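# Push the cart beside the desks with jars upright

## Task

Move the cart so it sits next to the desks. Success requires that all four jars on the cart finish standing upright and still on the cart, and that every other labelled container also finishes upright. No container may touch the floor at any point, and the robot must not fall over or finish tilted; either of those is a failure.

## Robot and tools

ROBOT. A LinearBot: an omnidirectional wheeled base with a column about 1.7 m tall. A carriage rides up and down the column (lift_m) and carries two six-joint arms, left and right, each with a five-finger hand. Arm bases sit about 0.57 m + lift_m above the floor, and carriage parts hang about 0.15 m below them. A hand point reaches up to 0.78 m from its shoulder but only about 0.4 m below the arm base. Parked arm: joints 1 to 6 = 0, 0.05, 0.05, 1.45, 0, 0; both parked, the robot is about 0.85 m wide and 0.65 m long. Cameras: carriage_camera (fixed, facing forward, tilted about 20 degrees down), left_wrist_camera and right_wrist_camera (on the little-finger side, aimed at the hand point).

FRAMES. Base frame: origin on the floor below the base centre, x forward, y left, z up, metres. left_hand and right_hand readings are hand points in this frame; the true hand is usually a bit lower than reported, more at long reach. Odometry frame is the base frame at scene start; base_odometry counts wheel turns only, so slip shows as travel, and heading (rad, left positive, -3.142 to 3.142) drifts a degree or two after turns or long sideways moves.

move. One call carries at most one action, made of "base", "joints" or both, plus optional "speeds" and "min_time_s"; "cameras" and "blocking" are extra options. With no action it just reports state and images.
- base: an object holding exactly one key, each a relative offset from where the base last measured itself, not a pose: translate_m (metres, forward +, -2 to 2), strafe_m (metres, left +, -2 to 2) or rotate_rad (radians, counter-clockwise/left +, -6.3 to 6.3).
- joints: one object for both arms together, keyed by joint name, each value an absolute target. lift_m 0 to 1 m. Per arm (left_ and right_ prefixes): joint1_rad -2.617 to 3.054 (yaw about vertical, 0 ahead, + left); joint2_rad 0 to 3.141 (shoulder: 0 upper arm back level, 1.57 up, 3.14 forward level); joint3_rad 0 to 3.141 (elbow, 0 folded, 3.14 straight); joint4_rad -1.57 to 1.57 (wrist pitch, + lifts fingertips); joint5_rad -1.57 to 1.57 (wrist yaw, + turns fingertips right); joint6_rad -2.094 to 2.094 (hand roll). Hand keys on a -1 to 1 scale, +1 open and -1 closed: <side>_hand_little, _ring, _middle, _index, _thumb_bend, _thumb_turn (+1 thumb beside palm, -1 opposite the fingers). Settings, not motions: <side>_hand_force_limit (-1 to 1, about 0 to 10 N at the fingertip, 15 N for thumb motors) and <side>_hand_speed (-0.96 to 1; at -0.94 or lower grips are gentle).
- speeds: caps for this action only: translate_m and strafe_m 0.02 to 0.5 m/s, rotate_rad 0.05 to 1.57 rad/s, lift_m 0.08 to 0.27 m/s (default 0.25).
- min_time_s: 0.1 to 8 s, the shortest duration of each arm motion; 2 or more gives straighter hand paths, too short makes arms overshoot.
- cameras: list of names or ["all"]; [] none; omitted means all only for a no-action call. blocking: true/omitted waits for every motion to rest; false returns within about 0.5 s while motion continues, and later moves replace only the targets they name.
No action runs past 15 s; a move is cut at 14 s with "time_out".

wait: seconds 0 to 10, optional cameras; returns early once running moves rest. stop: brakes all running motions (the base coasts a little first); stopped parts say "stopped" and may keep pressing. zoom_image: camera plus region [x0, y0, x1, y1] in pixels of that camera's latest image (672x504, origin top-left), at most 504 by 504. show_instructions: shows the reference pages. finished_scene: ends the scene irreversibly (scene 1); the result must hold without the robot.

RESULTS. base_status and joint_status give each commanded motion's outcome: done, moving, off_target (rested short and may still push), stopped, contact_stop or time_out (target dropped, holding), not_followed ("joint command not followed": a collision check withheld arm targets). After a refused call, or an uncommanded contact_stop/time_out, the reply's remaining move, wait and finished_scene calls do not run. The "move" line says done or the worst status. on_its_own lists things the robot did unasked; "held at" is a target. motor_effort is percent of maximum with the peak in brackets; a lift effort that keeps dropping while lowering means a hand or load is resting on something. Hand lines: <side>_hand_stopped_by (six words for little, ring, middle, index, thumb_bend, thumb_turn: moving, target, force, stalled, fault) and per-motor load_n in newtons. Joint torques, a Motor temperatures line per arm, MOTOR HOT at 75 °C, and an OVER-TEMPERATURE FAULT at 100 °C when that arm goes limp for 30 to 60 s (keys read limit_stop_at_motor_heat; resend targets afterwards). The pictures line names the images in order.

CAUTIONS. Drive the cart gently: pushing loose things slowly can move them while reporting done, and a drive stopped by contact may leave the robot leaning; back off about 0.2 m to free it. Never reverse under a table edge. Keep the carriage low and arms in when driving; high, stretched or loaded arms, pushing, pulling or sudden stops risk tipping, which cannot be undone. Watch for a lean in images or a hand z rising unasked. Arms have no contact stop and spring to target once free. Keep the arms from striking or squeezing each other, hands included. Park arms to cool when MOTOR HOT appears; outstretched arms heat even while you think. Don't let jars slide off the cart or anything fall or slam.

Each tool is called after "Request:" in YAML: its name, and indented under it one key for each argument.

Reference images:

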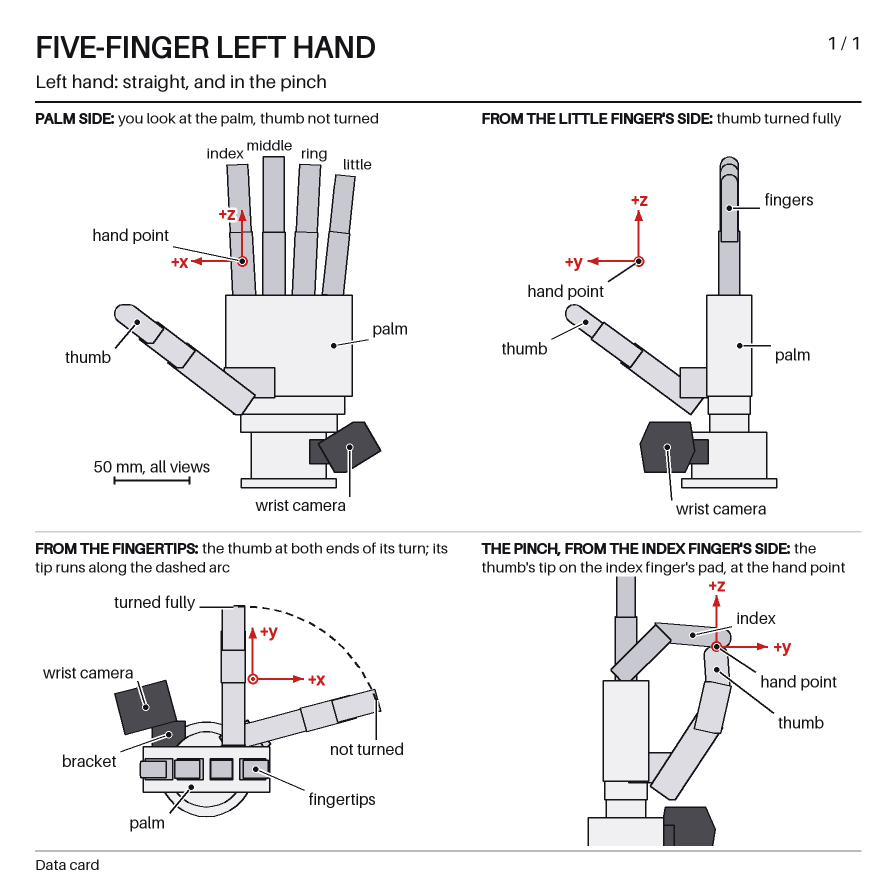

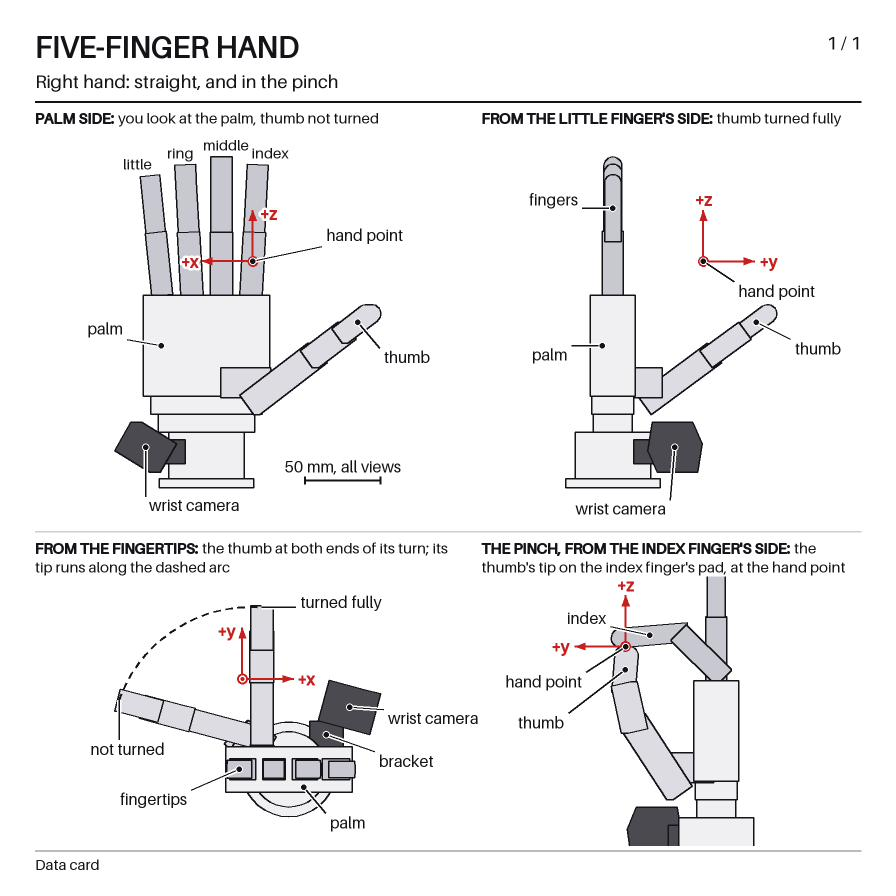

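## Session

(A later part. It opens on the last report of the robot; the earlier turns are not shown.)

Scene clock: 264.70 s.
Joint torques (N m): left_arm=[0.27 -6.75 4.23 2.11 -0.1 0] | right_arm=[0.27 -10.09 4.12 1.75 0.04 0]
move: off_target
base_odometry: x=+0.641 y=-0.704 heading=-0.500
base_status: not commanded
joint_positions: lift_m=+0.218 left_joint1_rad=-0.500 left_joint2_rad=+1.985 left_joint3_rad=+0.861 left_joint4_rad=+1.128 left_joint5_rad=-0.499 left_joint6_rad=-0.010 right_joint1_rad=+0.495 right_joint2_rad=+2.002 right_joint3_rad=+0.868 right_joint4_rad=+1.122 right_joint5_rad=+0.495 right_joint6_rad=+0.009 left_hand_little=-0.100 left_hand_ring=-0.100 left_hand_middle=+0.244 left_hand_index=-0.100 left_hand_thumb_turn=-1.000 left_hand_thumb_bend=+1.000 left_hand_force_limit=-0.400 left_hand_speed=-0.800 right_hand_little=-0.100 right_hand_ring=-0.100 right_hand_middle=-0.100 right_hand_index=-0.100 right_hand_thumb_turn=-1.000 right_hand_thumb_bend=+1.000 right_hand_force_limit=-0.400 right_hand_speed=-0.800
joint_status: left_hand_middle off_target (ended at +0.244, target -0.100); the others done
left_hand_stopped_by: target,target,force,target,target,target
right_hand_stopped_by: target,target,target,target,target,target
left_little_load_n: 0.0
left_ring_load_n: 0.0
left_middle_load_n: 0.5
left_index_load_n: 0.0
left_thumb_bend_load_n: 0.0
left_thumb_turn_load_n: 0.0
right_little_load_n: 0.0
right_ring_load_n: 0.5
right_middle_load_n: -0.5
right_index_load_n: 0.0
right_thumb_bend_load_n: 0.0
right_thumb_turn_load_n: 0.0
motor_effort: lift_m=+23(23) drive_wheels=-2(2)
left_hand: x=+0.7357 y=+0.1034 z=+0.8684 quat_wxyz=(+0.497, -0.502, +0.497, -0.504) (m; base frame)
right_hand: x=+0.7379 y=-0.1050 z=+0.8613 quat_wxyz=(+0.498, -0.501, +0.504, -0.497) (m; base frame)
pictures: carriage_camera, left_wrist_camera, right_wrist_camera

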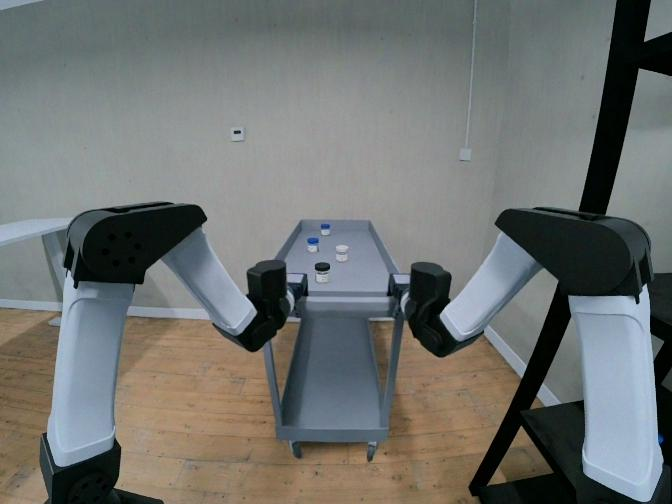

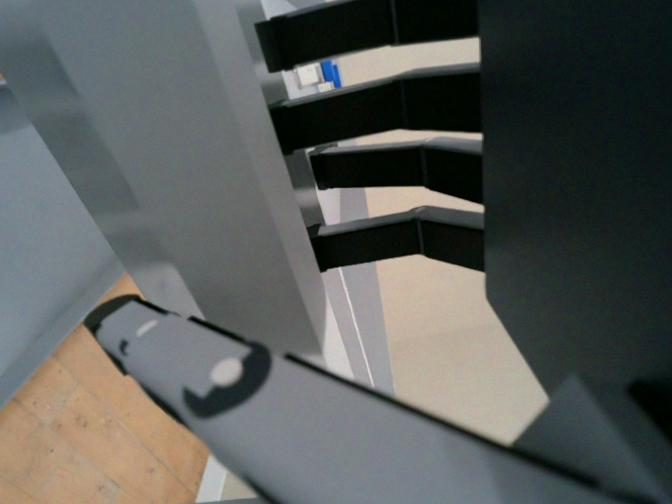

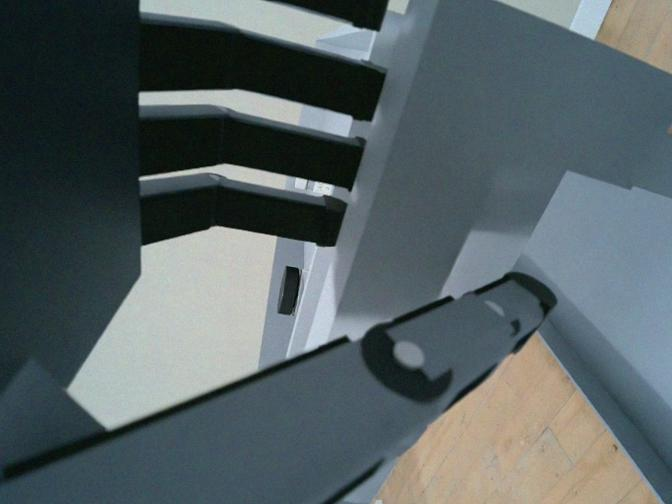

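Request:
move:
  joints: {"lift_m":0.36,"left_hand_little":1,"left_hand_ring":1,"left_hand_middle":1,"left_hand_index":1,"right_hand_little":1,"right_hand_ring":1,"right_hand_middle":1,"right_hand_index":1}
  cameras: []

Request:
move:
  base: {"translate_m": 0.037}
  joints: {"left_joint4_rad":0.87,"right_joint4_rad":0.87}
  speeds: {"translate_m":0.1}
  cameras: []

Request:
move:
  joints: {"lift_m":0.305}
  speeds: {"lift_m":0.08}
  cameras: ["all"]

Request:
zoom_image:
  camera: "carriage_camera"
  region: [260, 230, 420, 350]

Scene clock: 288.30 s.
Joint torques (N m): left_arm=[0.25 -6.82 4.27 2.33 -0.1 0] | right_arm=[0.23 -10.09 4.25 1.75 0.09 0.01]
Motor temperatures (°C): left_arm=[27 44 38 45 25 28] | right_arm=[27 47 34 36 28 28]
move: done
base_odometry: x=+0.641 y=-0.704 heading=-0.500
base_status: not commanded
joint_positions: lift_m=+0.360 left_joint1_rad=-0.500 left_joint2_rad=+1.986 left_joint3_rad=+0.860 left_joint4_rad=+1.111 left_joint5_rad=-0.499 left_joint6_rad=-0.010 right_joint1_rad=+0.495 right_joint2_rad=+2.002 right_joint3_rad=+0.868 right_joint4_rad=+1.120 right_joint5_rad=+0.495 right_joint6_rad=+0.009 left_hand_little=+1.000 left_hand_ring=+1.000 left_hand_middle=+1.000 left_hand_index=+1.000 left_hand_thumb_turn=-1.000 left_hand_thumb_bend=+1.000 left_hand_force_limit=-0.400 left_hand_speed=-0.800 right_hand_little=+1.000 right_hand_ring=+1.000 right_hand_middle=+1.000 right_hand_index=+1.000 right_hand_thumb_turn=-1.000 right_hand_thumb_bend=+1.000 right_hand_force_limit=-0.400 right_hand_speed=-0.800
joint_status: all done
left_hand_stopped_by: target,target,target,target,target,target
right_hand_stopped_by: target,target,target,target,target,target
left_little_load_n: 0.0
left_ring_load_n: 0.0
left_middle_load_n: 0.0
left_index_load_n: 0.0
left_thumb_bend_load_n: 0.0
left_thumb_turn_load_n: 0.0
right_little_load_n: -0.5
right_ring_load_n: 0.0
right_middle_load_n: 0.0
right_index_load_n: 0.0
right_thumb_bend_load_n: -0.5
right_thumb_turn_load_n: 0.0
motor_effort: lift_m=+21(28) drive_wheels=+0(2)
left_hand: x=+0.7347 y=+0.1040 z=+1.0058 quat_wxyz=(+0.496, -0.503, +0.503, -0.498) (m; base frame)
right_hand: x=+0.7377 y=-0.1051 z=+1.0026 quat_wxyz=(+0.497, -0.502, +0.504, -0.496) (m; base frame)
pictures: none
No camera images: "cameras" was empty.

Scene clock: 289.37 s.
Joint torques (N m): left_arm=[0.21 -6.82 4.36 2.16 -0.18 0] | right_arm=[0.23 -10.21 4.16 1.62 0.14 0.01]
move: done
base_odometry: x=+0.674 y=-0.721 heading=-0.499
base_status: done
joint_positions: lift_m=+0.360 left_joint1_rad=-0.500 left_joint2_rad=+1.986 left_joint3_rad=+0.860 left_joint4_rad=+0.873 left_joint5_rad=-0.499 left_joint6_rad=-0.010 right_joint1_rad=+0.495 right_joint2_rad=+2.002 right_joint3_rad=+0.868 right_joint4_rad=+0.885 right_joint5_rad=+0.495 right_joint6_rad=+0.009 left_hand_little=+1.000 left_hand_ring=+1.000 left_hand_middle=+1.000 left_hand_index=+1.000 left_hand_thumb_turn=-1.000 left_hand_thumb_bend=+1.000 left_hand_force_limit=-0.400 left_hand_speed=-0.800 right_hand_little=+1.000 right_hand_ring=+1.000 right_hand_middle=+1.000 right_hand_index=+1.000 right_hand_thumb_turn=-1.000 right_hand_thumb_bend=+1.000 right_hand_force_limit=-0.400 right_hand_speed=-0.800
joint_status: all done
left_hand_stopped_by: target,target,target,target,target,target
right_hand_stopped_by: target,target,target,target,target,target
left_little_load_n: -0.5
left_ring_load_n: 0.0
left_middle_load_n: -0.5
left_index_load_n: 0.0
left_thumb_bend_load_n: 0.0
left_thumb_turn_load_n: 0.0
right_little_load_n: 0.0
right_ring_load_n: 0.0
right_middle_load_n: 0.0
right_index_load_n: 0.0
right_thumb_bend_load_n: 0.0
right_thumb_turn_load_n: 0.0
motor_effort: lift_m=+22(22) drive_wheels=-5(9)
left_hand: x=+0.7153 y=+0.1151 z=+0.9465 quat_wxyz=(+0.469, -0.524, +0.579, -0.413) (m; base frame)
right_hand: x=+0.7185 y=-0.1155 z=+0.9441 quat_wxyz=(+0.414, -0.578, +0.524, -0.469) (m; base frame)
pictures: none
No camera images: "cameras" was empty.

Scene clock: 290.47 s.
Joint torques (N m): left_arm=[0.16 -6.23 4.33 1.68 -0.1 -0.03] | right_arm=[-0.09 -10.04 4.25 1.67 0.04 0.02]
move: done
base_odometry: x=+0.674 y=-0.721 heading=-0.499
base_status: not commanded
joint_positions: lift_m=+0.305 left_joint1_rad=-0.500 left_joint2_rad=+1.979 left_joint3_rad=+0.860 left_joint4_rad=+0.914 left_joint5_rad=-0.504 left_joint6_rad=-0.007 right_joint1_rad=+0.498 right_joint2_rad=+2.001 right_joint3_rad=+0.868 right_joint4_rad=+0.879 right_joint5_rad=+0.499 right_joint6_rad=+0.006 left_hand_little=+1.000 left_hand_ring=+1.000 left_hand_middle=+1.000 left_hand_index=+1.000 left_hand_thumb_turn=-1.000 left_hand_thumb_bend=+1.000 left_hand_force_limit=-0.400 left_hand_speed=-0.800 right_hand_little=+1.000 right_hand_ring=+1.000 right_hand_middle=+1.000 right_hand_index=+1.000 right_hand_thumb_turn=-1.000 right_hand_thumb_bend=+1.000 right_hand_force_limit=-0.400 right_hand_speed=-0.800
joint_status: all done
left_hand_stopped_by: target,target,target,target,target,target
right_hand_stopped_by: target,target,target,target,target,target
left_little_load_n: 0.0
left_ring_load_n: -0.5
left_middle_load_n: 0.0
left_index_load_n: 0.0
left_thumb_bend_load_n: -1.0
left_thumb_turn_load_n: -2.5
right_little_load_n: 0.0
right_ring_load_n: 0.0
right_middle_load_n: -0.5
right_index_load_n: 0.0
right_thumb_bend_load_n: 0.0
right_thumb_turn_load_n: 0.0
motor_effort: lift_m=+21(25) drive_wheels=+2(5)
left_hand: x=+0.7201 y=+0.1136 z=+0.9051 quat_wxyz=(+0.477, -0.521, +0.564, -0.429) (m; base frame)
right_hand: x=+0.7174 y=-0.1151 z=+0.8885 quat_wxyz=(+0.411, -0.580, +0.523, -0.470) (m; base frame)
pictures: carriage_camera, left_wrist_camera, right_wrist_camera

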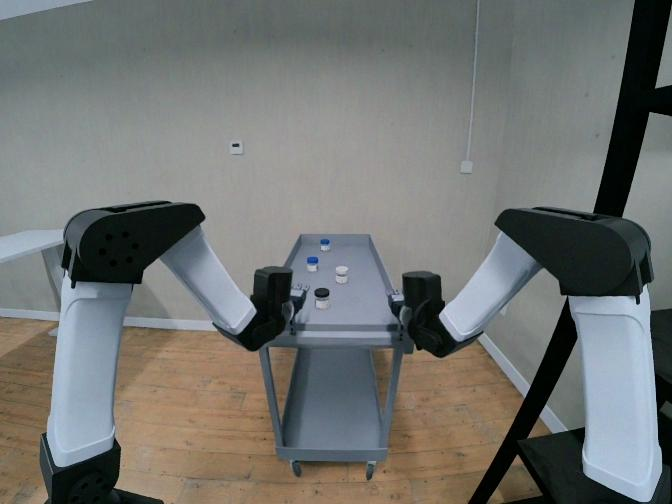

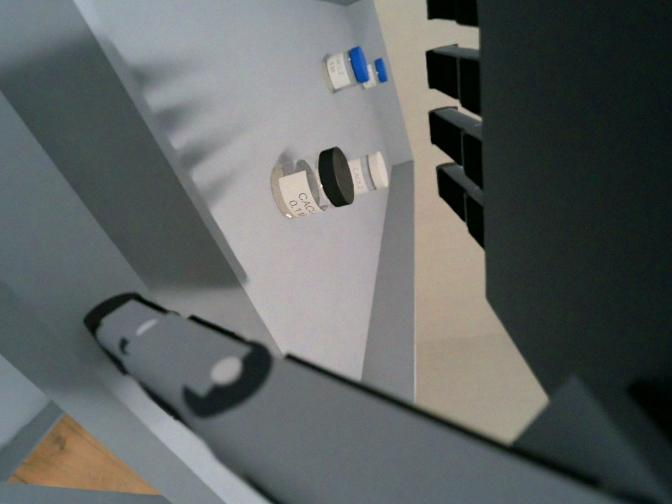

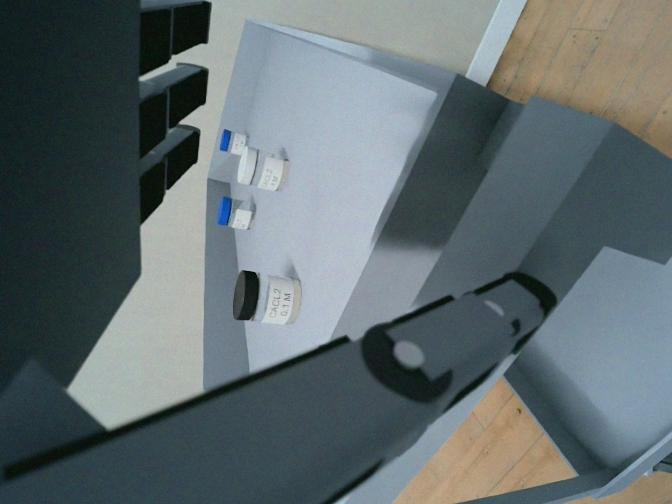

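Scaled by 3.150.

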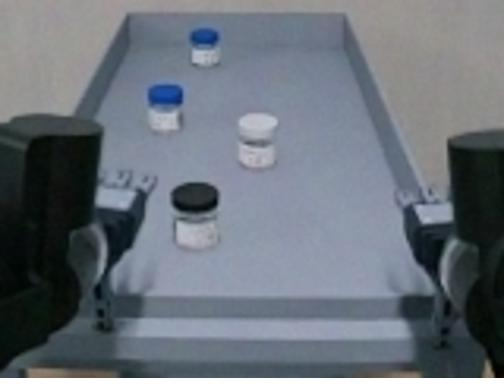

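Request:
move:
  joints: {"lift_m":0.33}
  cameras: []

Request:
move:
  base: {"translate_m": -0.014}
  speeds: {"translate_m":0.1}
  cameras: []

Request:
move:
  joints: {"lift_m":0.29}
  speeds: {"lift_m":0.08}
  cameras: ["all"]

Request:
zoom_image:
  camera: "carriage_camera"
  region: [260, 230, 420, 350]

Scene clock: 297.20 s.
Joint torques (N m): left_arm=[0.28 -6.65 4.22 2.21 -0.14 -0.04] | right_arm=[-0.1 -10.04 4.11 1.69 0.08 0.04]
move: done
base_odometry: x=+0.674 y=-0.721 heading=-0.499
base_status: not commanded
joint_positions: lift_m=+0.330 left_joint1_rad=-0.500 left_joint2_rad=+1.983 left_joint3_rad=+0.860 left_joint4_rad=+0.872 left_joint5_rad=-0.503 left_joint6_rad=-0.007 right_joint1_rad=+0.498 right_joint2_rad=+2.001 right_joint3_rad=+0.868 right_joint4_rad=+0.875 right_joint5_rad=+0.499 right_joint6_rad=+0.006 left_hand_little=+1.000 left_hand_ring=+1.000 left_hand_middle=+1.000 left_hand_index=+1.000 left_hand_thumb_turn=-1.000 left_hand_thumb_bend=+1.000 left_hand_force_limit=-0.400 left_hand_speed=-0.800 right_hand_little=+1.000 right_hand_ring=+1.000 right_hand_middle=+1.000 right_hand_index=+1.000 right_hand_thumb_turn=-1.000 right_hand_thumb_bend=+1.000 right_hand_force_limit=-0.400 right_hand_speed=-0.800
joint_status: all done
left_hand_stopped_by: target,target,target,target,target,target
right_hand_stopped_by: target,target,target,target,target,target
left_little_load_n: 0.0
left_ring_load_n: 0.0
left_middle_load_n: 0.0
left_index_load_n: 0.0
left_thumb_bend_load_n: 0.0
left_thumb_turn_load_n: 0.5
right_little_load_n: 0.0
right_ring_load_n: 0.0
right_middle_load_n: 0.0
right_index_load_n: 0.0
right_thumb_bend_load_n: 0.0
right_thumb_turn_load_n: 0.0
motor_effort: lift_m=+21(27) drive_wheels=+2(4)
left_hand: x=+0.7155 y=+0.1160 z=+0.9178 quat_wxyz=(+0.471, -0.524, +0.578, -0.412) (m; base frame)
right_hand: x=+0.7169 y=-0.1154 z=+0.9122 quat_wxyz=(+0.410, -0.581, +0.524, -0.469) (m; base frame)
pictures: none
No camera images: "cameras" was empty.

Scene clock: 297.97 s.
Joint torques (N m): left_arm=[0.13 -6.61 4.16 2.24 -0.13 -0.02] | right_arm=[-0.21 -10.06 4.21 1.7 0.11 0.04]
move: done
base_odometry: x=+0.662 y=-0.715 heading=-0.499
base_status: done
joint_positions: lift_m=+0.330 left_joint1_rad=-0.500 left_joint2_rad=+1.983 left_joint3_rad=+0.860 left_joint4_rad=+0.867 left_joint5_rad=-0.503 left_joint6_rad=-0.007 right_joint1_rad=+0.498 right_joint2_rad=+2.001 right_joint3_rad=+0.868 right_joint4_rad=+0.875 right_joint5_rad=+0.499 right_joint6_rad=+0.006 left_hand_little=+1.000 left_hand_ring=+1.000 left_hand_middle=+1.000 left_hand_index=+1.000 left_hand_thumb_turn=-1.000 left_hand_thumb_bend=+1.000 left_hand_force_limit=-0.400 left_hand_speed=-0.800 right_hand_little=+1.000 right_hand_ring=+1.000 right_hand_middle=+1.000 right_hand_index=+1.000 right_hand_thumb_turn=-1.000 right_hand_thumb_bend=+1.000 right_hand_force_limit=-0.400 right_hand_speed=-0.800
joint_status: not commanded
left_hand_stopped_by: target,target,target,target,target,target
right_hand_stopped_by: target,target,target,target,target,target
left_little_load_n: 0.0
left_ring_load_n: 0.0
left_middle_load_n: 0.0
left_index_load_n: 0.0
left_thumb_bend_load_n: 0.0
left_thumb_turn_load_n: 0.0
right_little_load_n: 0.0
right_ring_load_n: -0.5
right_middle_load_n: 0.0
right_index_load_n: 0.0
right_thumb_bend_load_n: 0.0
right_thumb_turn_load_n: 0.0
motor_effort: lift_m=+22(22) drive_wheels=+0(12)
left_hand: x=+0.7149 y=+0.1161 z=+0.9167 quat_wxyz=(+0.470, -0.524, +0.580, -0.410) (m; base frame)
right_hand: x=+0.7169 y=-0.1154 z=+0.9122 quat_wxyz=(+0.410, -0.581, +0.524, -0.469) (m; base frame)
pictures: none
No camera images: "cameras" was empty.

Scene clock: 298.87 s.
Joint torques (N m): left_arm=[0.24 -6.56 4.26 2.36 -0.15 -0.02] | right_arm=[-0.13 -10.06 4.11 1.73 0.09 0.02]
move: done
base_odometry: x=+0.661 y=-0.715 heading=-0.499
base_status: not commanded
joint_positions: lift_m=+0.290 left_joint1_rad=-0.500 left_joint2_rad=+1.985 left_joint3_rad=+0.860 left_joint4_rad=+0.859 left_joint5_rad=-0.503 left_joint6_rad=-0.007 right_joint1_rad=+0.498 right_joint2_rad=+2.002 right_joint3_rad=+0.868 right_joint4_rad=+0.870 right_joint5_rad=+0.499 right_joint6_rad=+0.006 left_hand_little=+1.000 left_hand_ring=+1.000 left_hand_middle=+1.000 left_hand_index=+1.000 left_hand_thumb_turn=-1.000 left_hand_thumb_bend=+1.000 left_hand_force_limit=-0.400 left_hand_speed=-0.800 right_hand_little=+1.000 right_hand_ring=+1.000 right_hand_middle=+1.000 right_hand_index=+1.000 right_hand_thumb_turn=-1.000 right_hand_thumb_bend=+1.000 right_hand_force_limit=-0.400 right_hand_speed=-0.800
joint_status: all done
left_hand_stopped_by: target,target,target,target,target,target
right_hand_stopped_by: target,target,target,target,target,target
left_little_load_n: 0.0
left_ring_load_n: 0.0
left_middle_load_n: 0.0
left_index_load_n: 0.0
left_thumb_bend_load_n: 0.0
left_thumb_turn_load_n: 0.0
right_little_load_n: 0.0
right_ring_load_n: 0.0
right_middle_load_n: 0.0
right_index_load_n: 0.0
right_thumb_bend_load_n: 0.0
right_thumb_turn_load_n: 0.0
motor_effort: lift_m=+23(26) drive_wheels=+0(2)
left_hand: x=+0.7138 y=+0.1167 z=+0.8734 quat_wxyz=(+0.469, -0.525, +0.583, -0.406) (m; base frame)
right_hand: x=+0.7164 y=-0.1157 z=+0.8709 quat_wxyz=(+0.408, -0.583, +0.524, -0.469) (m; base frame)
pictures: carriage_camera, left_wrist_camera, right_wrist_camera

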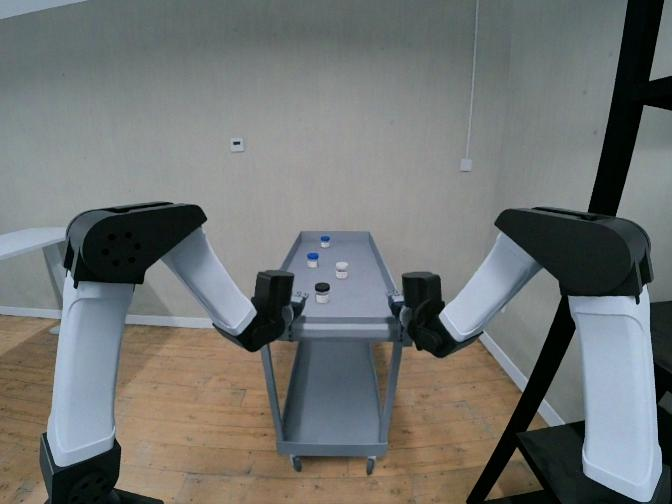

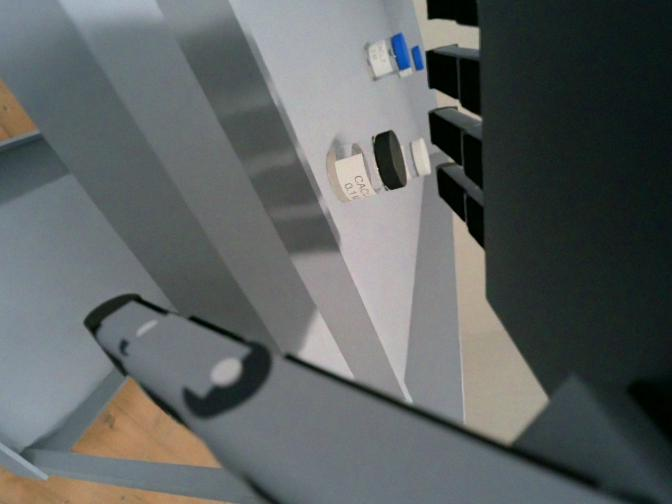

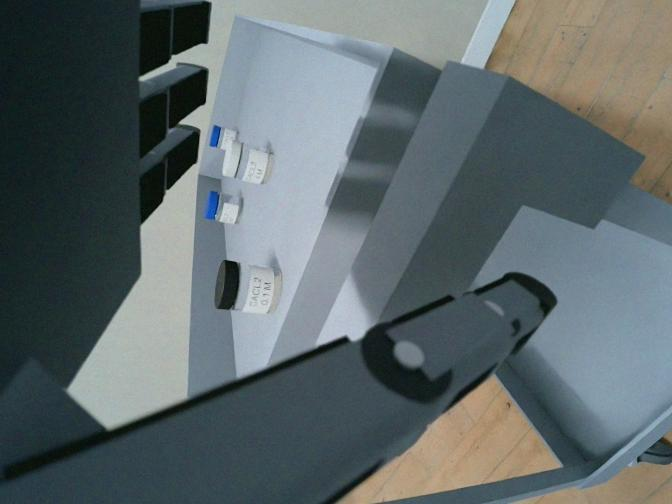

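Scaled by 3.150.

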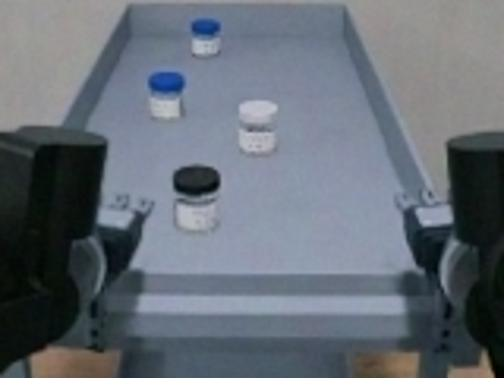

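Request:
move:
  joints: {"lift_m":0.275}
  speeds: {"lift_m":0.08}
  cameras: []

Request:
move:
  joints: {"left_hand_little":-0.1,"left_hand_ring":-0.1,"left_hand_middle":-0.1,"left_hand_index":-0.1,"right_hand_little":-0.1,"right_hand_ring":-0.1,"right_hand_middle":-0.1,"right_hand_index":-0.1}
  cameras: ["all"]

Request:
zoom_image:
  camera: "carriage_camera"
  region: [260, 230, 420, 350]

Scene clock: 302.60 s.
Joint torques (N m): left_arm=[0.12 -6.69 4.12 2.34 -0.15 -0.02] | right_arm=[-0.14 -10.18 4.23 1.79 0.09 0.01]
move: done
base_odometry: x=+0.662 y=-0.715 heading=-0.499
base_status: not commanded
joint_positions: lift_m=+0.275 left_joint1_rad=-0.500 left_joint2_rad=+1.985 left_joint3_rad=+0.860 left_joint4_rad=+0.858 left_joint5_rad=-0.503 left_joint6_rad=-0.007 right_joint1_rad=+0.498 right_joint2_rad=+2.002 right_joint3_rad=+0.868 right_joint4_rad=+0.869 right_joint5_rad=+0.499 right_joint6_rad=+0.006 left_hand_little=+1.000 left_hand_ring=+1.000 left_hand_middle=+1.000 left_hand_index=+1.000 left_hand_thumb_turn=-1.000 left_hand_thumb_bend=+1.000 left_hand_force_limit=-0.400 left_hand_speed=-0.800 right_hand_little=+1.000 right_hand_ring=+1.000 right_hand_middle=+1.000 right_hand_index=+1.000 right_hand_thumb_turn=-1.000 right_hand_thumb_bend=+1.000 right_hand_force_limit=-0.400 right_hand_speed=-0.800
joint_status: all done
left_hand_stopped_by: target,target,target,target,target,target
right_hand_stopped_by: target,target,target,target,target,target
left_little_load_n: 0.0
left_ring_load_n: 0.0
left_middle_load_n: 0.5
left_index_load_n: 0.0
left_thumb_bend_load_n: 0.0
left_thumb_turn_load_n: 0.5
right_little_load_n: 0.0
right_ring_load_n: 0.0
right_middle_load_n: 0.0
right_index_load_n: 0.0
right_thumb_bend_load_n: 0.0
right_thumb_turn_load_n: 0.0
motor_effort: lift_m=+23(24) drive_wheels=+0(2)
left_hand: x=+0.7138 y=+0.1168 z=+0.8583 quat_wxyz=(+0.469, -0.525, +0.583, -0.406) (m; base frame)
right_hand: x=+0.7163 y=-0.1158 z=+0.8556 quat_wxyz=(+0.407, -0.583, +0.524, -0.468) (m; base frame)
pictures: none
No camera images: "cameras" was empty.

Scene clock: 305.07 s.
Joint torques (N m): left_arm=[0.13 -6.84 4.29 2.05 -0.13 -0.03] | right_arm=[-0.18 -10.3 4.16 1.61 0.08 0.03]
move: off_target
base_odometry: x=+0.662 y=-0.715 heading=-0.499
base_status: not commanded
joint_positions: lift_m=+0.275 left_joint1_rad=-0.499 left_joint2_rad=+1.985 left_joint3_rad=+0.860 left_joint4_rad=+0.882 left_joint5_rad=-0.503 left_joint6_rad=-0.007 right_joint1_rad=+0.498 right_joint2_rad=+2.002 right_joint3_rad=+0.868 right_joint4_rad=+0.885 right_joint5_rad=+0.499 right_joint6_rad=+0.006 left_hand_little=-0.100 left_hand_ring=+0.209 left_hand_middle=+0.244 left_hand_index=+0.282 left_hand_thumb_turn=-1.000 left_hand_thumb_bend=+1.000 left_hand_force_limit=-0.400 left_hand_speed=-0.800 right_hand_little=-0.100 right_hand_ring=-0.100 right_hand_middle=-0.100 right_hand_index=-0.100 right_hand_thumb_turn=-1.000 right_hand_thumb_bend=+1.000 right_hand_force_limit=-0.400 right_hand_speed=-0.800
joint_status: left_hand_ring off_target (ended at +0.209, target -0.100); left_hand_middle off_target (ended at +0.244, target -0.100); left_hand_index off_target (ended at +0.282, target -0.100); the others done
left_hand_stopped_by: target,force,force,force,target,target
right_hand_stopped_by: target,target,target,target,target,target
left_little_load_n: 0.0
left_ring_load_n: 3.5
left_middle_load_n: 0.0
left_index_load_n: 0.0
left_thumb_bend_load_n: 0.0
left_thumb_turn_load_n: 0.0
right_little_load_n: 0.0
right_ring_load_n: 0.0
right_middle_load_n: 0.0
right_index_load_n: 0.0
right_thumb_bend_load_n: 0.0
right_thumb_turn_load_n: 0.0
motor_effort: lift_m=+22(23) drive_wheels=-2(2)
left_hand: x=+0.7165 y=+0.1159 z=+0.8639 quat_wxyz=(+0.472, -0.523, +0.576, -0.415) (m; base frame)
right_hand: x=+0.7179 y=-0.1149 z=+0.8592 quat_wxyz=(+0.413, -0.578, +0.523, -0.470) (m; base frame)
pictures: carriage_camera, left_wrist_camera, right_wrist_camera

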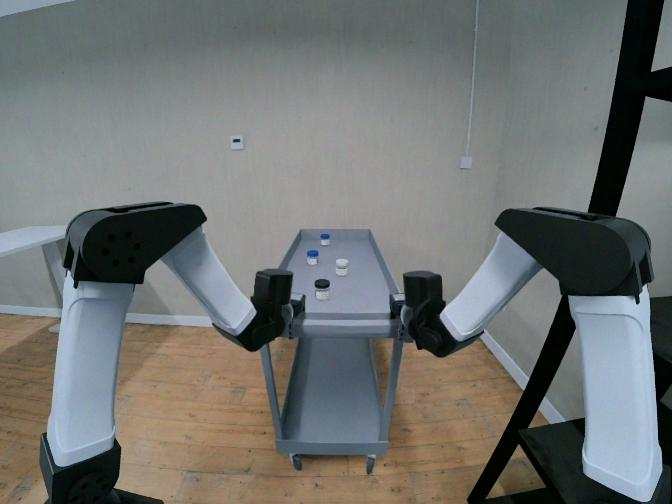

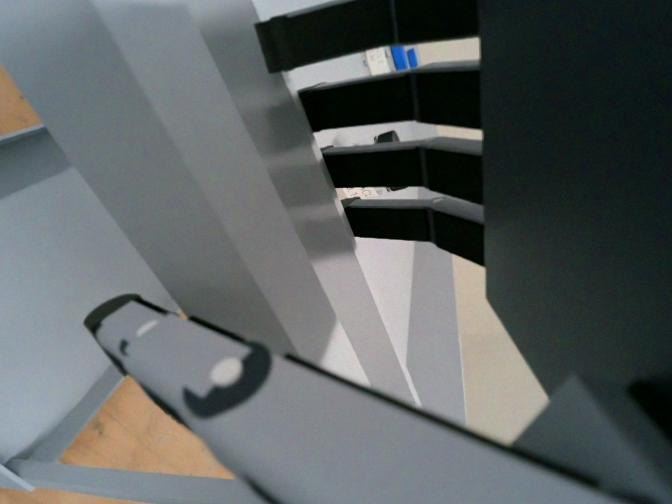

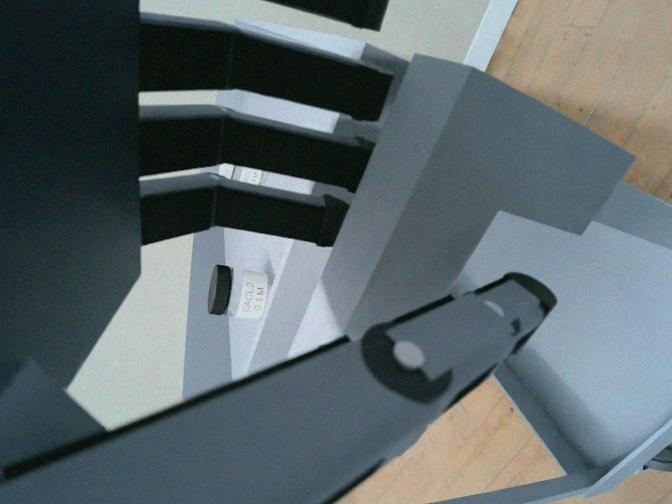

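Scaled by 3.150.

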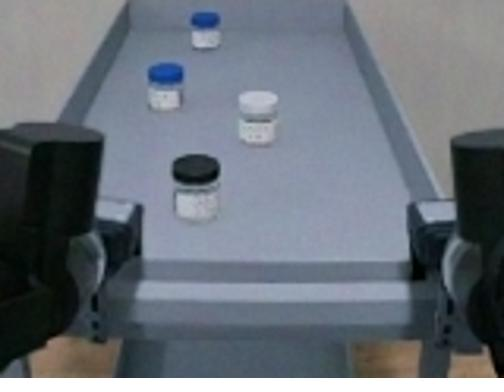

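Request:
move:
  joints: {"lift_m":0.36,"left_hand_little":1,"left_hand_ring":1,"left_hand_middle":1,"left_hand_index":1,"right_hand_little":1,"right_hand_ring":1,"right_hand_middle":1,"right_hand_index":1}
  cameras: []

Request:
move:
  base: {"translate_m": -0.42}
  speeds: {"translate_m":0.25}
  cameras: []

Request:
move:
  joints: {"lift_m":0.16,"left_joint1_rad":0.03,"left_joint2_rad":2.73,"left_joint3_rad":2.16,"left_joint4_rad":0.57,"left_joint5_rad":0,"left_joint6_rad":1.57,"right_joint1_rad":-0.03,"right_joint2_rad":2.73,"right_joint3_rad":2.16,"right_joint4_rad":0.57,"right_joint5_rad":0,"right_joint6_rad":-1.57}
  min_time_s: 3
  cameras: ["all"]

Scene clock: 357.07 s.
Joint torques (N m): left_arm=[0.12 -6.84 4.27 2.29 -0.14 -0.02] | right_arm=[-0.16 -10.13 4.16 1.77 0.09 0.06]
move: done
base_odometry: x=+0.662 y=-0.715 heading=-0.499
base_status: not commanded
joint_positions: lift_m=+0.360 left_joint1_rad=-0.499 left_joint2_rad=+1.985 left_joint3_rad=+0.860 left_joint4_rad=+0.862 left_joint5_rad=-0.503 left_joint6_rad=-0.007 right_joint1_rad=+0.498 right_joint2_rad=+2.002 right_joint3_rad=+0.868 right_joint4_rad=+0.872 right_joint5_rad=+0.499 right_joint6_rad=+0.006 left_hand_little=+1.000 left_hand_ring=+1.000 left_hand_middle=+1.000 left_hand_index=+1.000 left_hand_thumb_turn=-1.000 left_hand_thumb_bend=+1.000 left_hand_force_limit=-0.400 left_hand_speed=-0.800 right_hand_little=+1.000 right_hand_ring=+1.000 right_hand_middle=+1.000 right_hand_index=+1.000 right_hand_thumb_turn=-1.000 right_hand_thumb_bend=+1.000 right_hand_force_limit=-0.400 right_hand_speed=-0.800
joint_status: all done
left_hand_stopped_by: target,target,target,target,target,target
right_hand_stopped_by: target,target,target,target,target,target
left_little_load_n: 0.0
left_ring_load_n: 0.0
left_middle_load_n: 0.0
left_index_load_n: 0.0
left_thumb_bend_load_n: 0.0
left_thumb_turn_load_n: 0.0
right_little_load_n: 0.0
right_ring_load_n: -0.5
right_middle_load_n: 0.0
right_index_load_n: 0.0
right_thumb_bend_load_n: 0.0
right_thumb_turn_load_n: 0.0
motor_effort: lift_m=+22(30) drive_wheels=+0(2)
left_hand: x=+0.7144 y=+0.1171 z=+0.9442 quat_wxyz=(+0.469, -0.525, +0.582, -0.407) (m; base frame)
right_hand: x=+0.7166 y=-0.1156 z=+0.9413 quat_wxyz=(+0.408, -0.582, +0.524, -0.469) (m; base frame)
pictures: none
No camera images: "cameras" was empty.

Scene clock: 360.03 s.
Joint torques (N m): left_arm=[0.28 -6.94 4.18 2.29 -0.14 -0.02] | right_arm=[-0.05 -10.24 4.26 1.75 0.11 0.02]
move: done
base_odometry: x=+0.293 y=-0.513 heading=-0.499
base_status: done
joint_positions: lift_m=+0.360 left_joint1_rad=-0.499 left_joint2_rad=+1.985 left_joint3_rad=+0.860 left_joint4_rad=+0.862 left_joint5_rad=-0.503 left_joint6_rad=-0.007 right_joint1_rad=+0.498 right_joint2_rad=+2.002 right_joint3_rad=+0.868 right_joint4_rad=+0.872 right_joint5_rad=+0.499 right_joint6_rad=+0.006 left_hand_little=+1.000 left_hand_ring=+1.000 left_hand_middle=+1.000 left_hand_index=+1.000 left_hand_thumb_turn=-1.000 left_hand_thumb_bend=+1.000 left_hand_force_limit=-0.400 left_hand_speed=-0.800 right_hand_little=+1.000 right_hand_ring=+1.000 right_hand_middle=+1.000 right_hand_index=+1.000 right_hand_thumb_turn=-1.000 right_hand_thumb_bend=+1.000 right_hand_force_limit=-0.400 right_hand_speed=-0.800
joint_status: not commanded
left_hand_stopped_by: target,target,target,target,target,target
right_hand_stopped_by: target,target,target,target,target,target
left_little_load_n: 0.0
left_ring_load_n: 0.0
left_middle_load_n: 0.0
left_index_load_n: 0.0
left_thumb_bend_load_n: 0.0
left_thumb_turn_load_n: 0.0
right_little_load_n: 0.0
right_ring_load_n: 0.0
right_middle_load_n: 0.0
right_index_load_n: 0.0
right_thumb_bend_load_n: 0.0
right_thumb_turn_load_n: 0.0
motor_effort: lift_m=+21(22) drive_wheels=-2(16)
left_hand: x=+0.7143 y=+0.1169 z=+0.9442 quat_wxyz=(+0.469, -0.525, +0.582, -0.407) (m; base frame)
right_hand: x=+0.7166 y=-0.1156 z=+0.9413 quat_wxyz=(+0.408, -0.582, +0.524, -0.469) (m; base frame)
pictures: none
No camera images: "cameras" was empty.

Scene clock: 363.37 s.
Joint torques (N m): left_arm=[0.83 -10.56 8.29 2.37 0.07 0.1] | right_arm=[-0.8 -15.25 9.25 1.81 -0.14 -0.05]
move: done
base_odometry: x=+0.293 y=-0.514 heading=-0.499
base_status: not commanded
joint_positions: lift_m=+0.160 left_joint1_rad=+0.024 left_joint2_rad=+2.726 left_joint3_rad=+2.126 left_joint4_rad=+0.572 left_joint5_rad=-0.016 left_joint6_rad=+1.554 right_joint1_rad=-0.023 right_joint2_rad=+2.702 right_joint3_rad=+2.125 right_joint4_rad=+0.584 right_joint5_rad=+0.015 right_joint6_rad=-1.556 left_hand_little=+1.000 left_hand_ring=+1.000 left_hand_middle=+1.000 left_hand_index=+1.000 left_hand_thumb_turn=-1.000 left_hand_thumb_bend=+1.000 left_hand_force_limit=-0.400 left_hand_speed=-0.800 right_hand_little=+1.000 right_hand_ring=+1.000 right_hand_middle=+1.000 right_hand_index=+1.000 right_hand_thumb_turn=-1.000 right_hand_thumb_bend=+1.000 right_hand_force_limit=-0.400 right_hand_speed=-0.800
joint_status: all done
left_hand_stopped_by: target,target,target,target,target,target
right_hand_stopped_by: target,target,target,target,target,target
left_little_load_n: 0.0
left_ring_load_n: 0.0
left_middle_load_n: 0.0
left_index_load_n: 0.0
left_thumb_bend_load_n: 0.0
left_thumb_turn_load_n: 0.0
right_little_load_n: 0.0
right_ring_load_n: 0.0
right_middle_load_n: 0.0
right_index_load_n: 0.0
right_thumb_bend_load_n: 0.0
right_thumb_turn_load_n: 0.0
motor_effort: lift_m=+22(27) drive_wheels=-2(2)
left_hand: x=+0.9874 y=+0.3893 z=+0.8018 quat_wxyz=(+0.697, -0.020, +0.716, +0.008) (m; base frame)
right_hand: x=+0.9880 y=-0.3886 z=+0.8220 quat_wxyz=(-0.008, -0.704, +0.019, -0.709) (m; base frame)
pictures: carriage_camera, left_wrist_camera, right_wrist_camera

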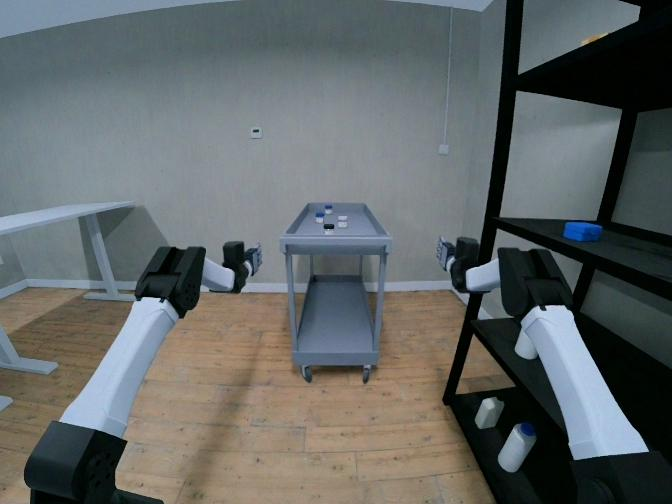

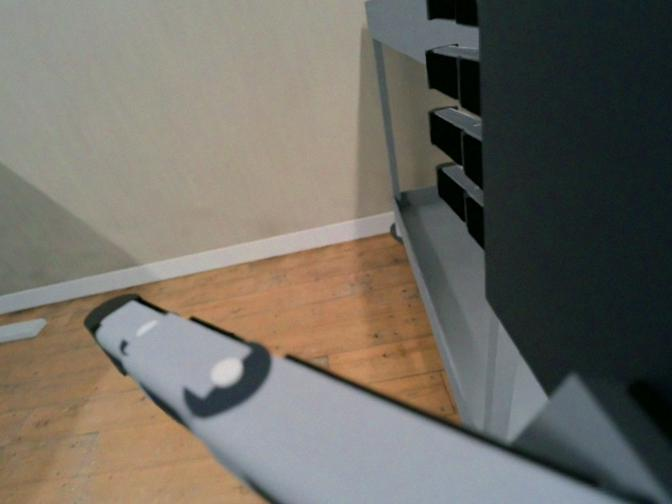

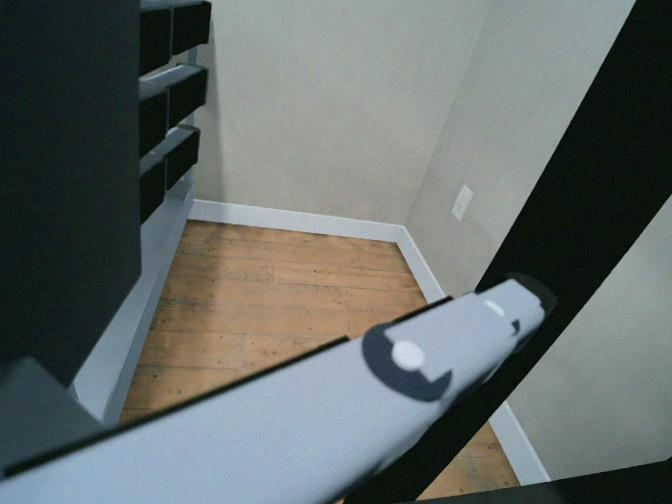

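Request:
move:
  base: {"strafe_m": 0.034}
  speeds: {"strafe_m":0.1}
  cameras: []

Request:
move:
  base: {"translate_m": 0.3}
  speeds: {"translate_m":0.2}
  cameras: ["all"]

Scene clock: 370.47 s.
Joint torques (N m): left_arm=[0.02 -10.63 8.23 2.37 -0.03 0.07] | right_arm=[-0.61 -15.28 9.21 1.79 -0.13 -0.06]
Motor temperatures (°C): left_arm=[27 48 39 46 25 28] | right_arm=[26 53 34 37 28 28]
move: done
base_odometry: x=+0.309 y=-0.484 heading=-0.499
base_status: done
joint_positions: lift_m=+0.160 left_joint1_rad=+0.033 left_joint2_rad=+2.726 left_joint3_rad=+2.126 left_joint4_rad=+0.569 left_joint5_rad=-0.011 left_joint6_rad=+1.556 right_joint1_rad=-0.026 right_joint2_rad=+2.702 right_joint3_rad=+2.125 right_joint4_rad=+0.582 right_joint5_rad=+0.011 right_joint6_rad=-1.557 left_hand_little=+1.000 left_hand_ring=+1.000 left_hand_middle=+1.000 left_hand_index=+1.000 left_hand_thumb_turn=-1.000 left_hand_thumb_bend=+1.000 left_hand_force_limit=-0.400 left_hand_speed=-0.800 right_hand_little=+1.000 right_hand_ring=+1.000 right_hand_middle=+1.000 right_hand_index=+1.000 right_hand_thumb_turn=-1.000 right_hand_thumb_bend=+1.000 right_hand_force_limit=-0.400 right_hand_speed=-0.800
joint_status: not commanded
left_hand_stopped_by: target,target,target,target,target,target
right_hand_stopped_by: target,target,target,target,target,target
left_little_load_n: 0.0
left_ring_load_n: 0.0
left_middle_load_n: 0.0
left_index_load_n: 0.0
left_thumb_bend_load_n: 0.0
left_thumb_turn_load_n: 0.0
right_little_load_n: 0.5
right_ring_load_n: 0.0
right_middle_load_n: 0.0
right_index_load_n: 0.0
right_thumb_bend_load_n: 0.0
right_thumb_turn_load_n: 0.0
motor_effort: lift_m=+22(23) drive_wheels=-2(6)
left_hand: x=+0.9869 y=+0.3948 z=+0.8010 quat_wxyz=(+0.696, -0.021, +0.718, +0.010) (m; base frame)
right_hand: x=+0.9880 y=-0.3899 z=+0.8215 quat_wxyz=(-0.008, -0.705, +0.018, -0.709) (m; base frame)
pictures: none
No camera images: "cameras" was empty.

Scene clock: 373.17 s.
Joint torques (N m): left_arm=[0.02 -10.7 8.25 2.46 0.04 0.07] | right_arm=[-0.68 -15.19 9.11 1.77 -0.15 -0.08]
move: done
base_odometry: x=+0.573 y=-0.627 heading=-0.498
base_status: done
joint_positions: lift_m=+0.160 left_joint1_rad=+0.033 left_joint2_rad=+2.727 left_joint3_rad=+2.127 left_joint4_rad=+0.566 left_joint5_rad=-0.011 left_joint6_rad=+1.556 right_joint1_rad=-0.026 right_joint2_rad=+2.702 right_joint3_rad=+2.125 right_joint4_rad=+0.578 right_joint5_rad=+0.011 right_joint6_rad=-1.557 left_hand_little=+1.000 left_hand_ring=+1.000 left_hand_middle=+1.000 left_hand_index=+1.000 left_hand_thumb_turn=-1.000 left_hand_thumb_bend=+1.000 left_hand_force_limit=-0.400 left_hand_speed=-0.800 right_hand_little=+1.000 right_hand_ring=+1.000 right_hand_middle=+1.000 right_hand_index=+1.000 right_hand_thumb_turn=-1.000 right_hand_thumb_bend=+1.000 right_hand_force_limit=-0.400 right_hand_speed=-0.800
joint_status: not commanded
left_hand_stopped_by: target,target,target,target,target,target
right_hand_stopped_by: target,target,target,target,target,target
left_little_load_n: 0.0
left_ring_load_n: 0.0
left_middle_load_n: 0.0
left_index_load_n: 0.0
left_thumb_bend_load_n: 0.0
left_thumb_turn_load_n: 0.5
right_little_load_n: 0.0
right_ring_load_n: 0.0
right_middle_load_n: 0.0
right_index_load_n: 0.0
right_thumb_bend_load_n: 0.0
right_thumb_turn_load_n: 0.5
motor_effort: lift_m=+22(23) drive_wheels=-7(11)
left_hand: x=+0.9870 y=+0.3947 z=+0.8001 quat_wxyz=(+0.695, -0.021, +0.718, +0.010) (m; base frame)
right_hand: x=+0.9880 y=-0.3899 z=+0.8203 quat_wxyz=(-0.008, -0.707, +0.018, -0.707) (m; base frame)
pictures: carriage_camera, left_wrist_camera, right_wrist_camera

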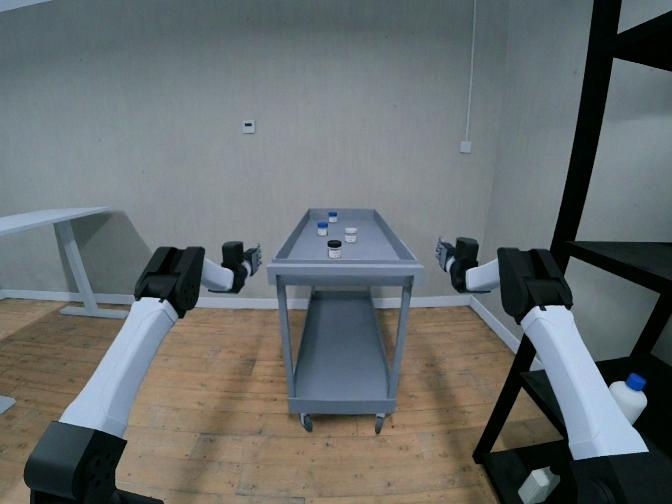

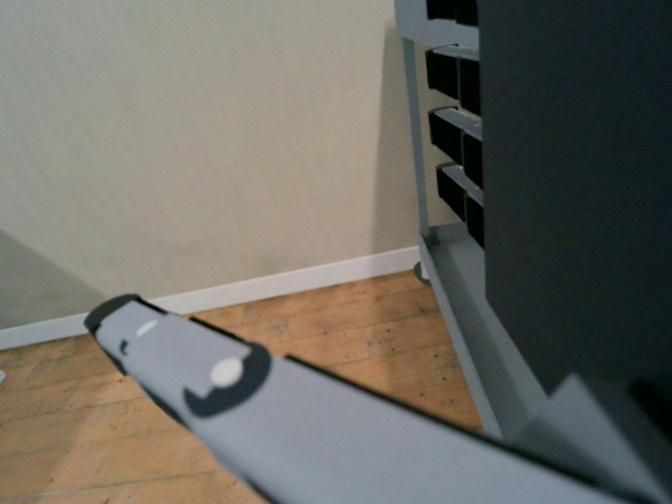

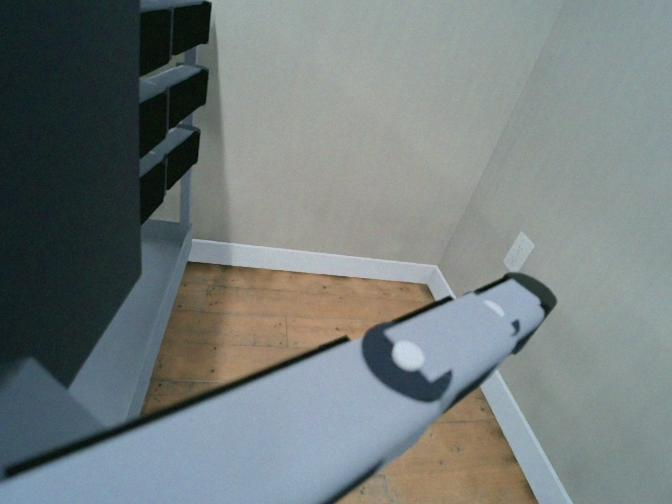

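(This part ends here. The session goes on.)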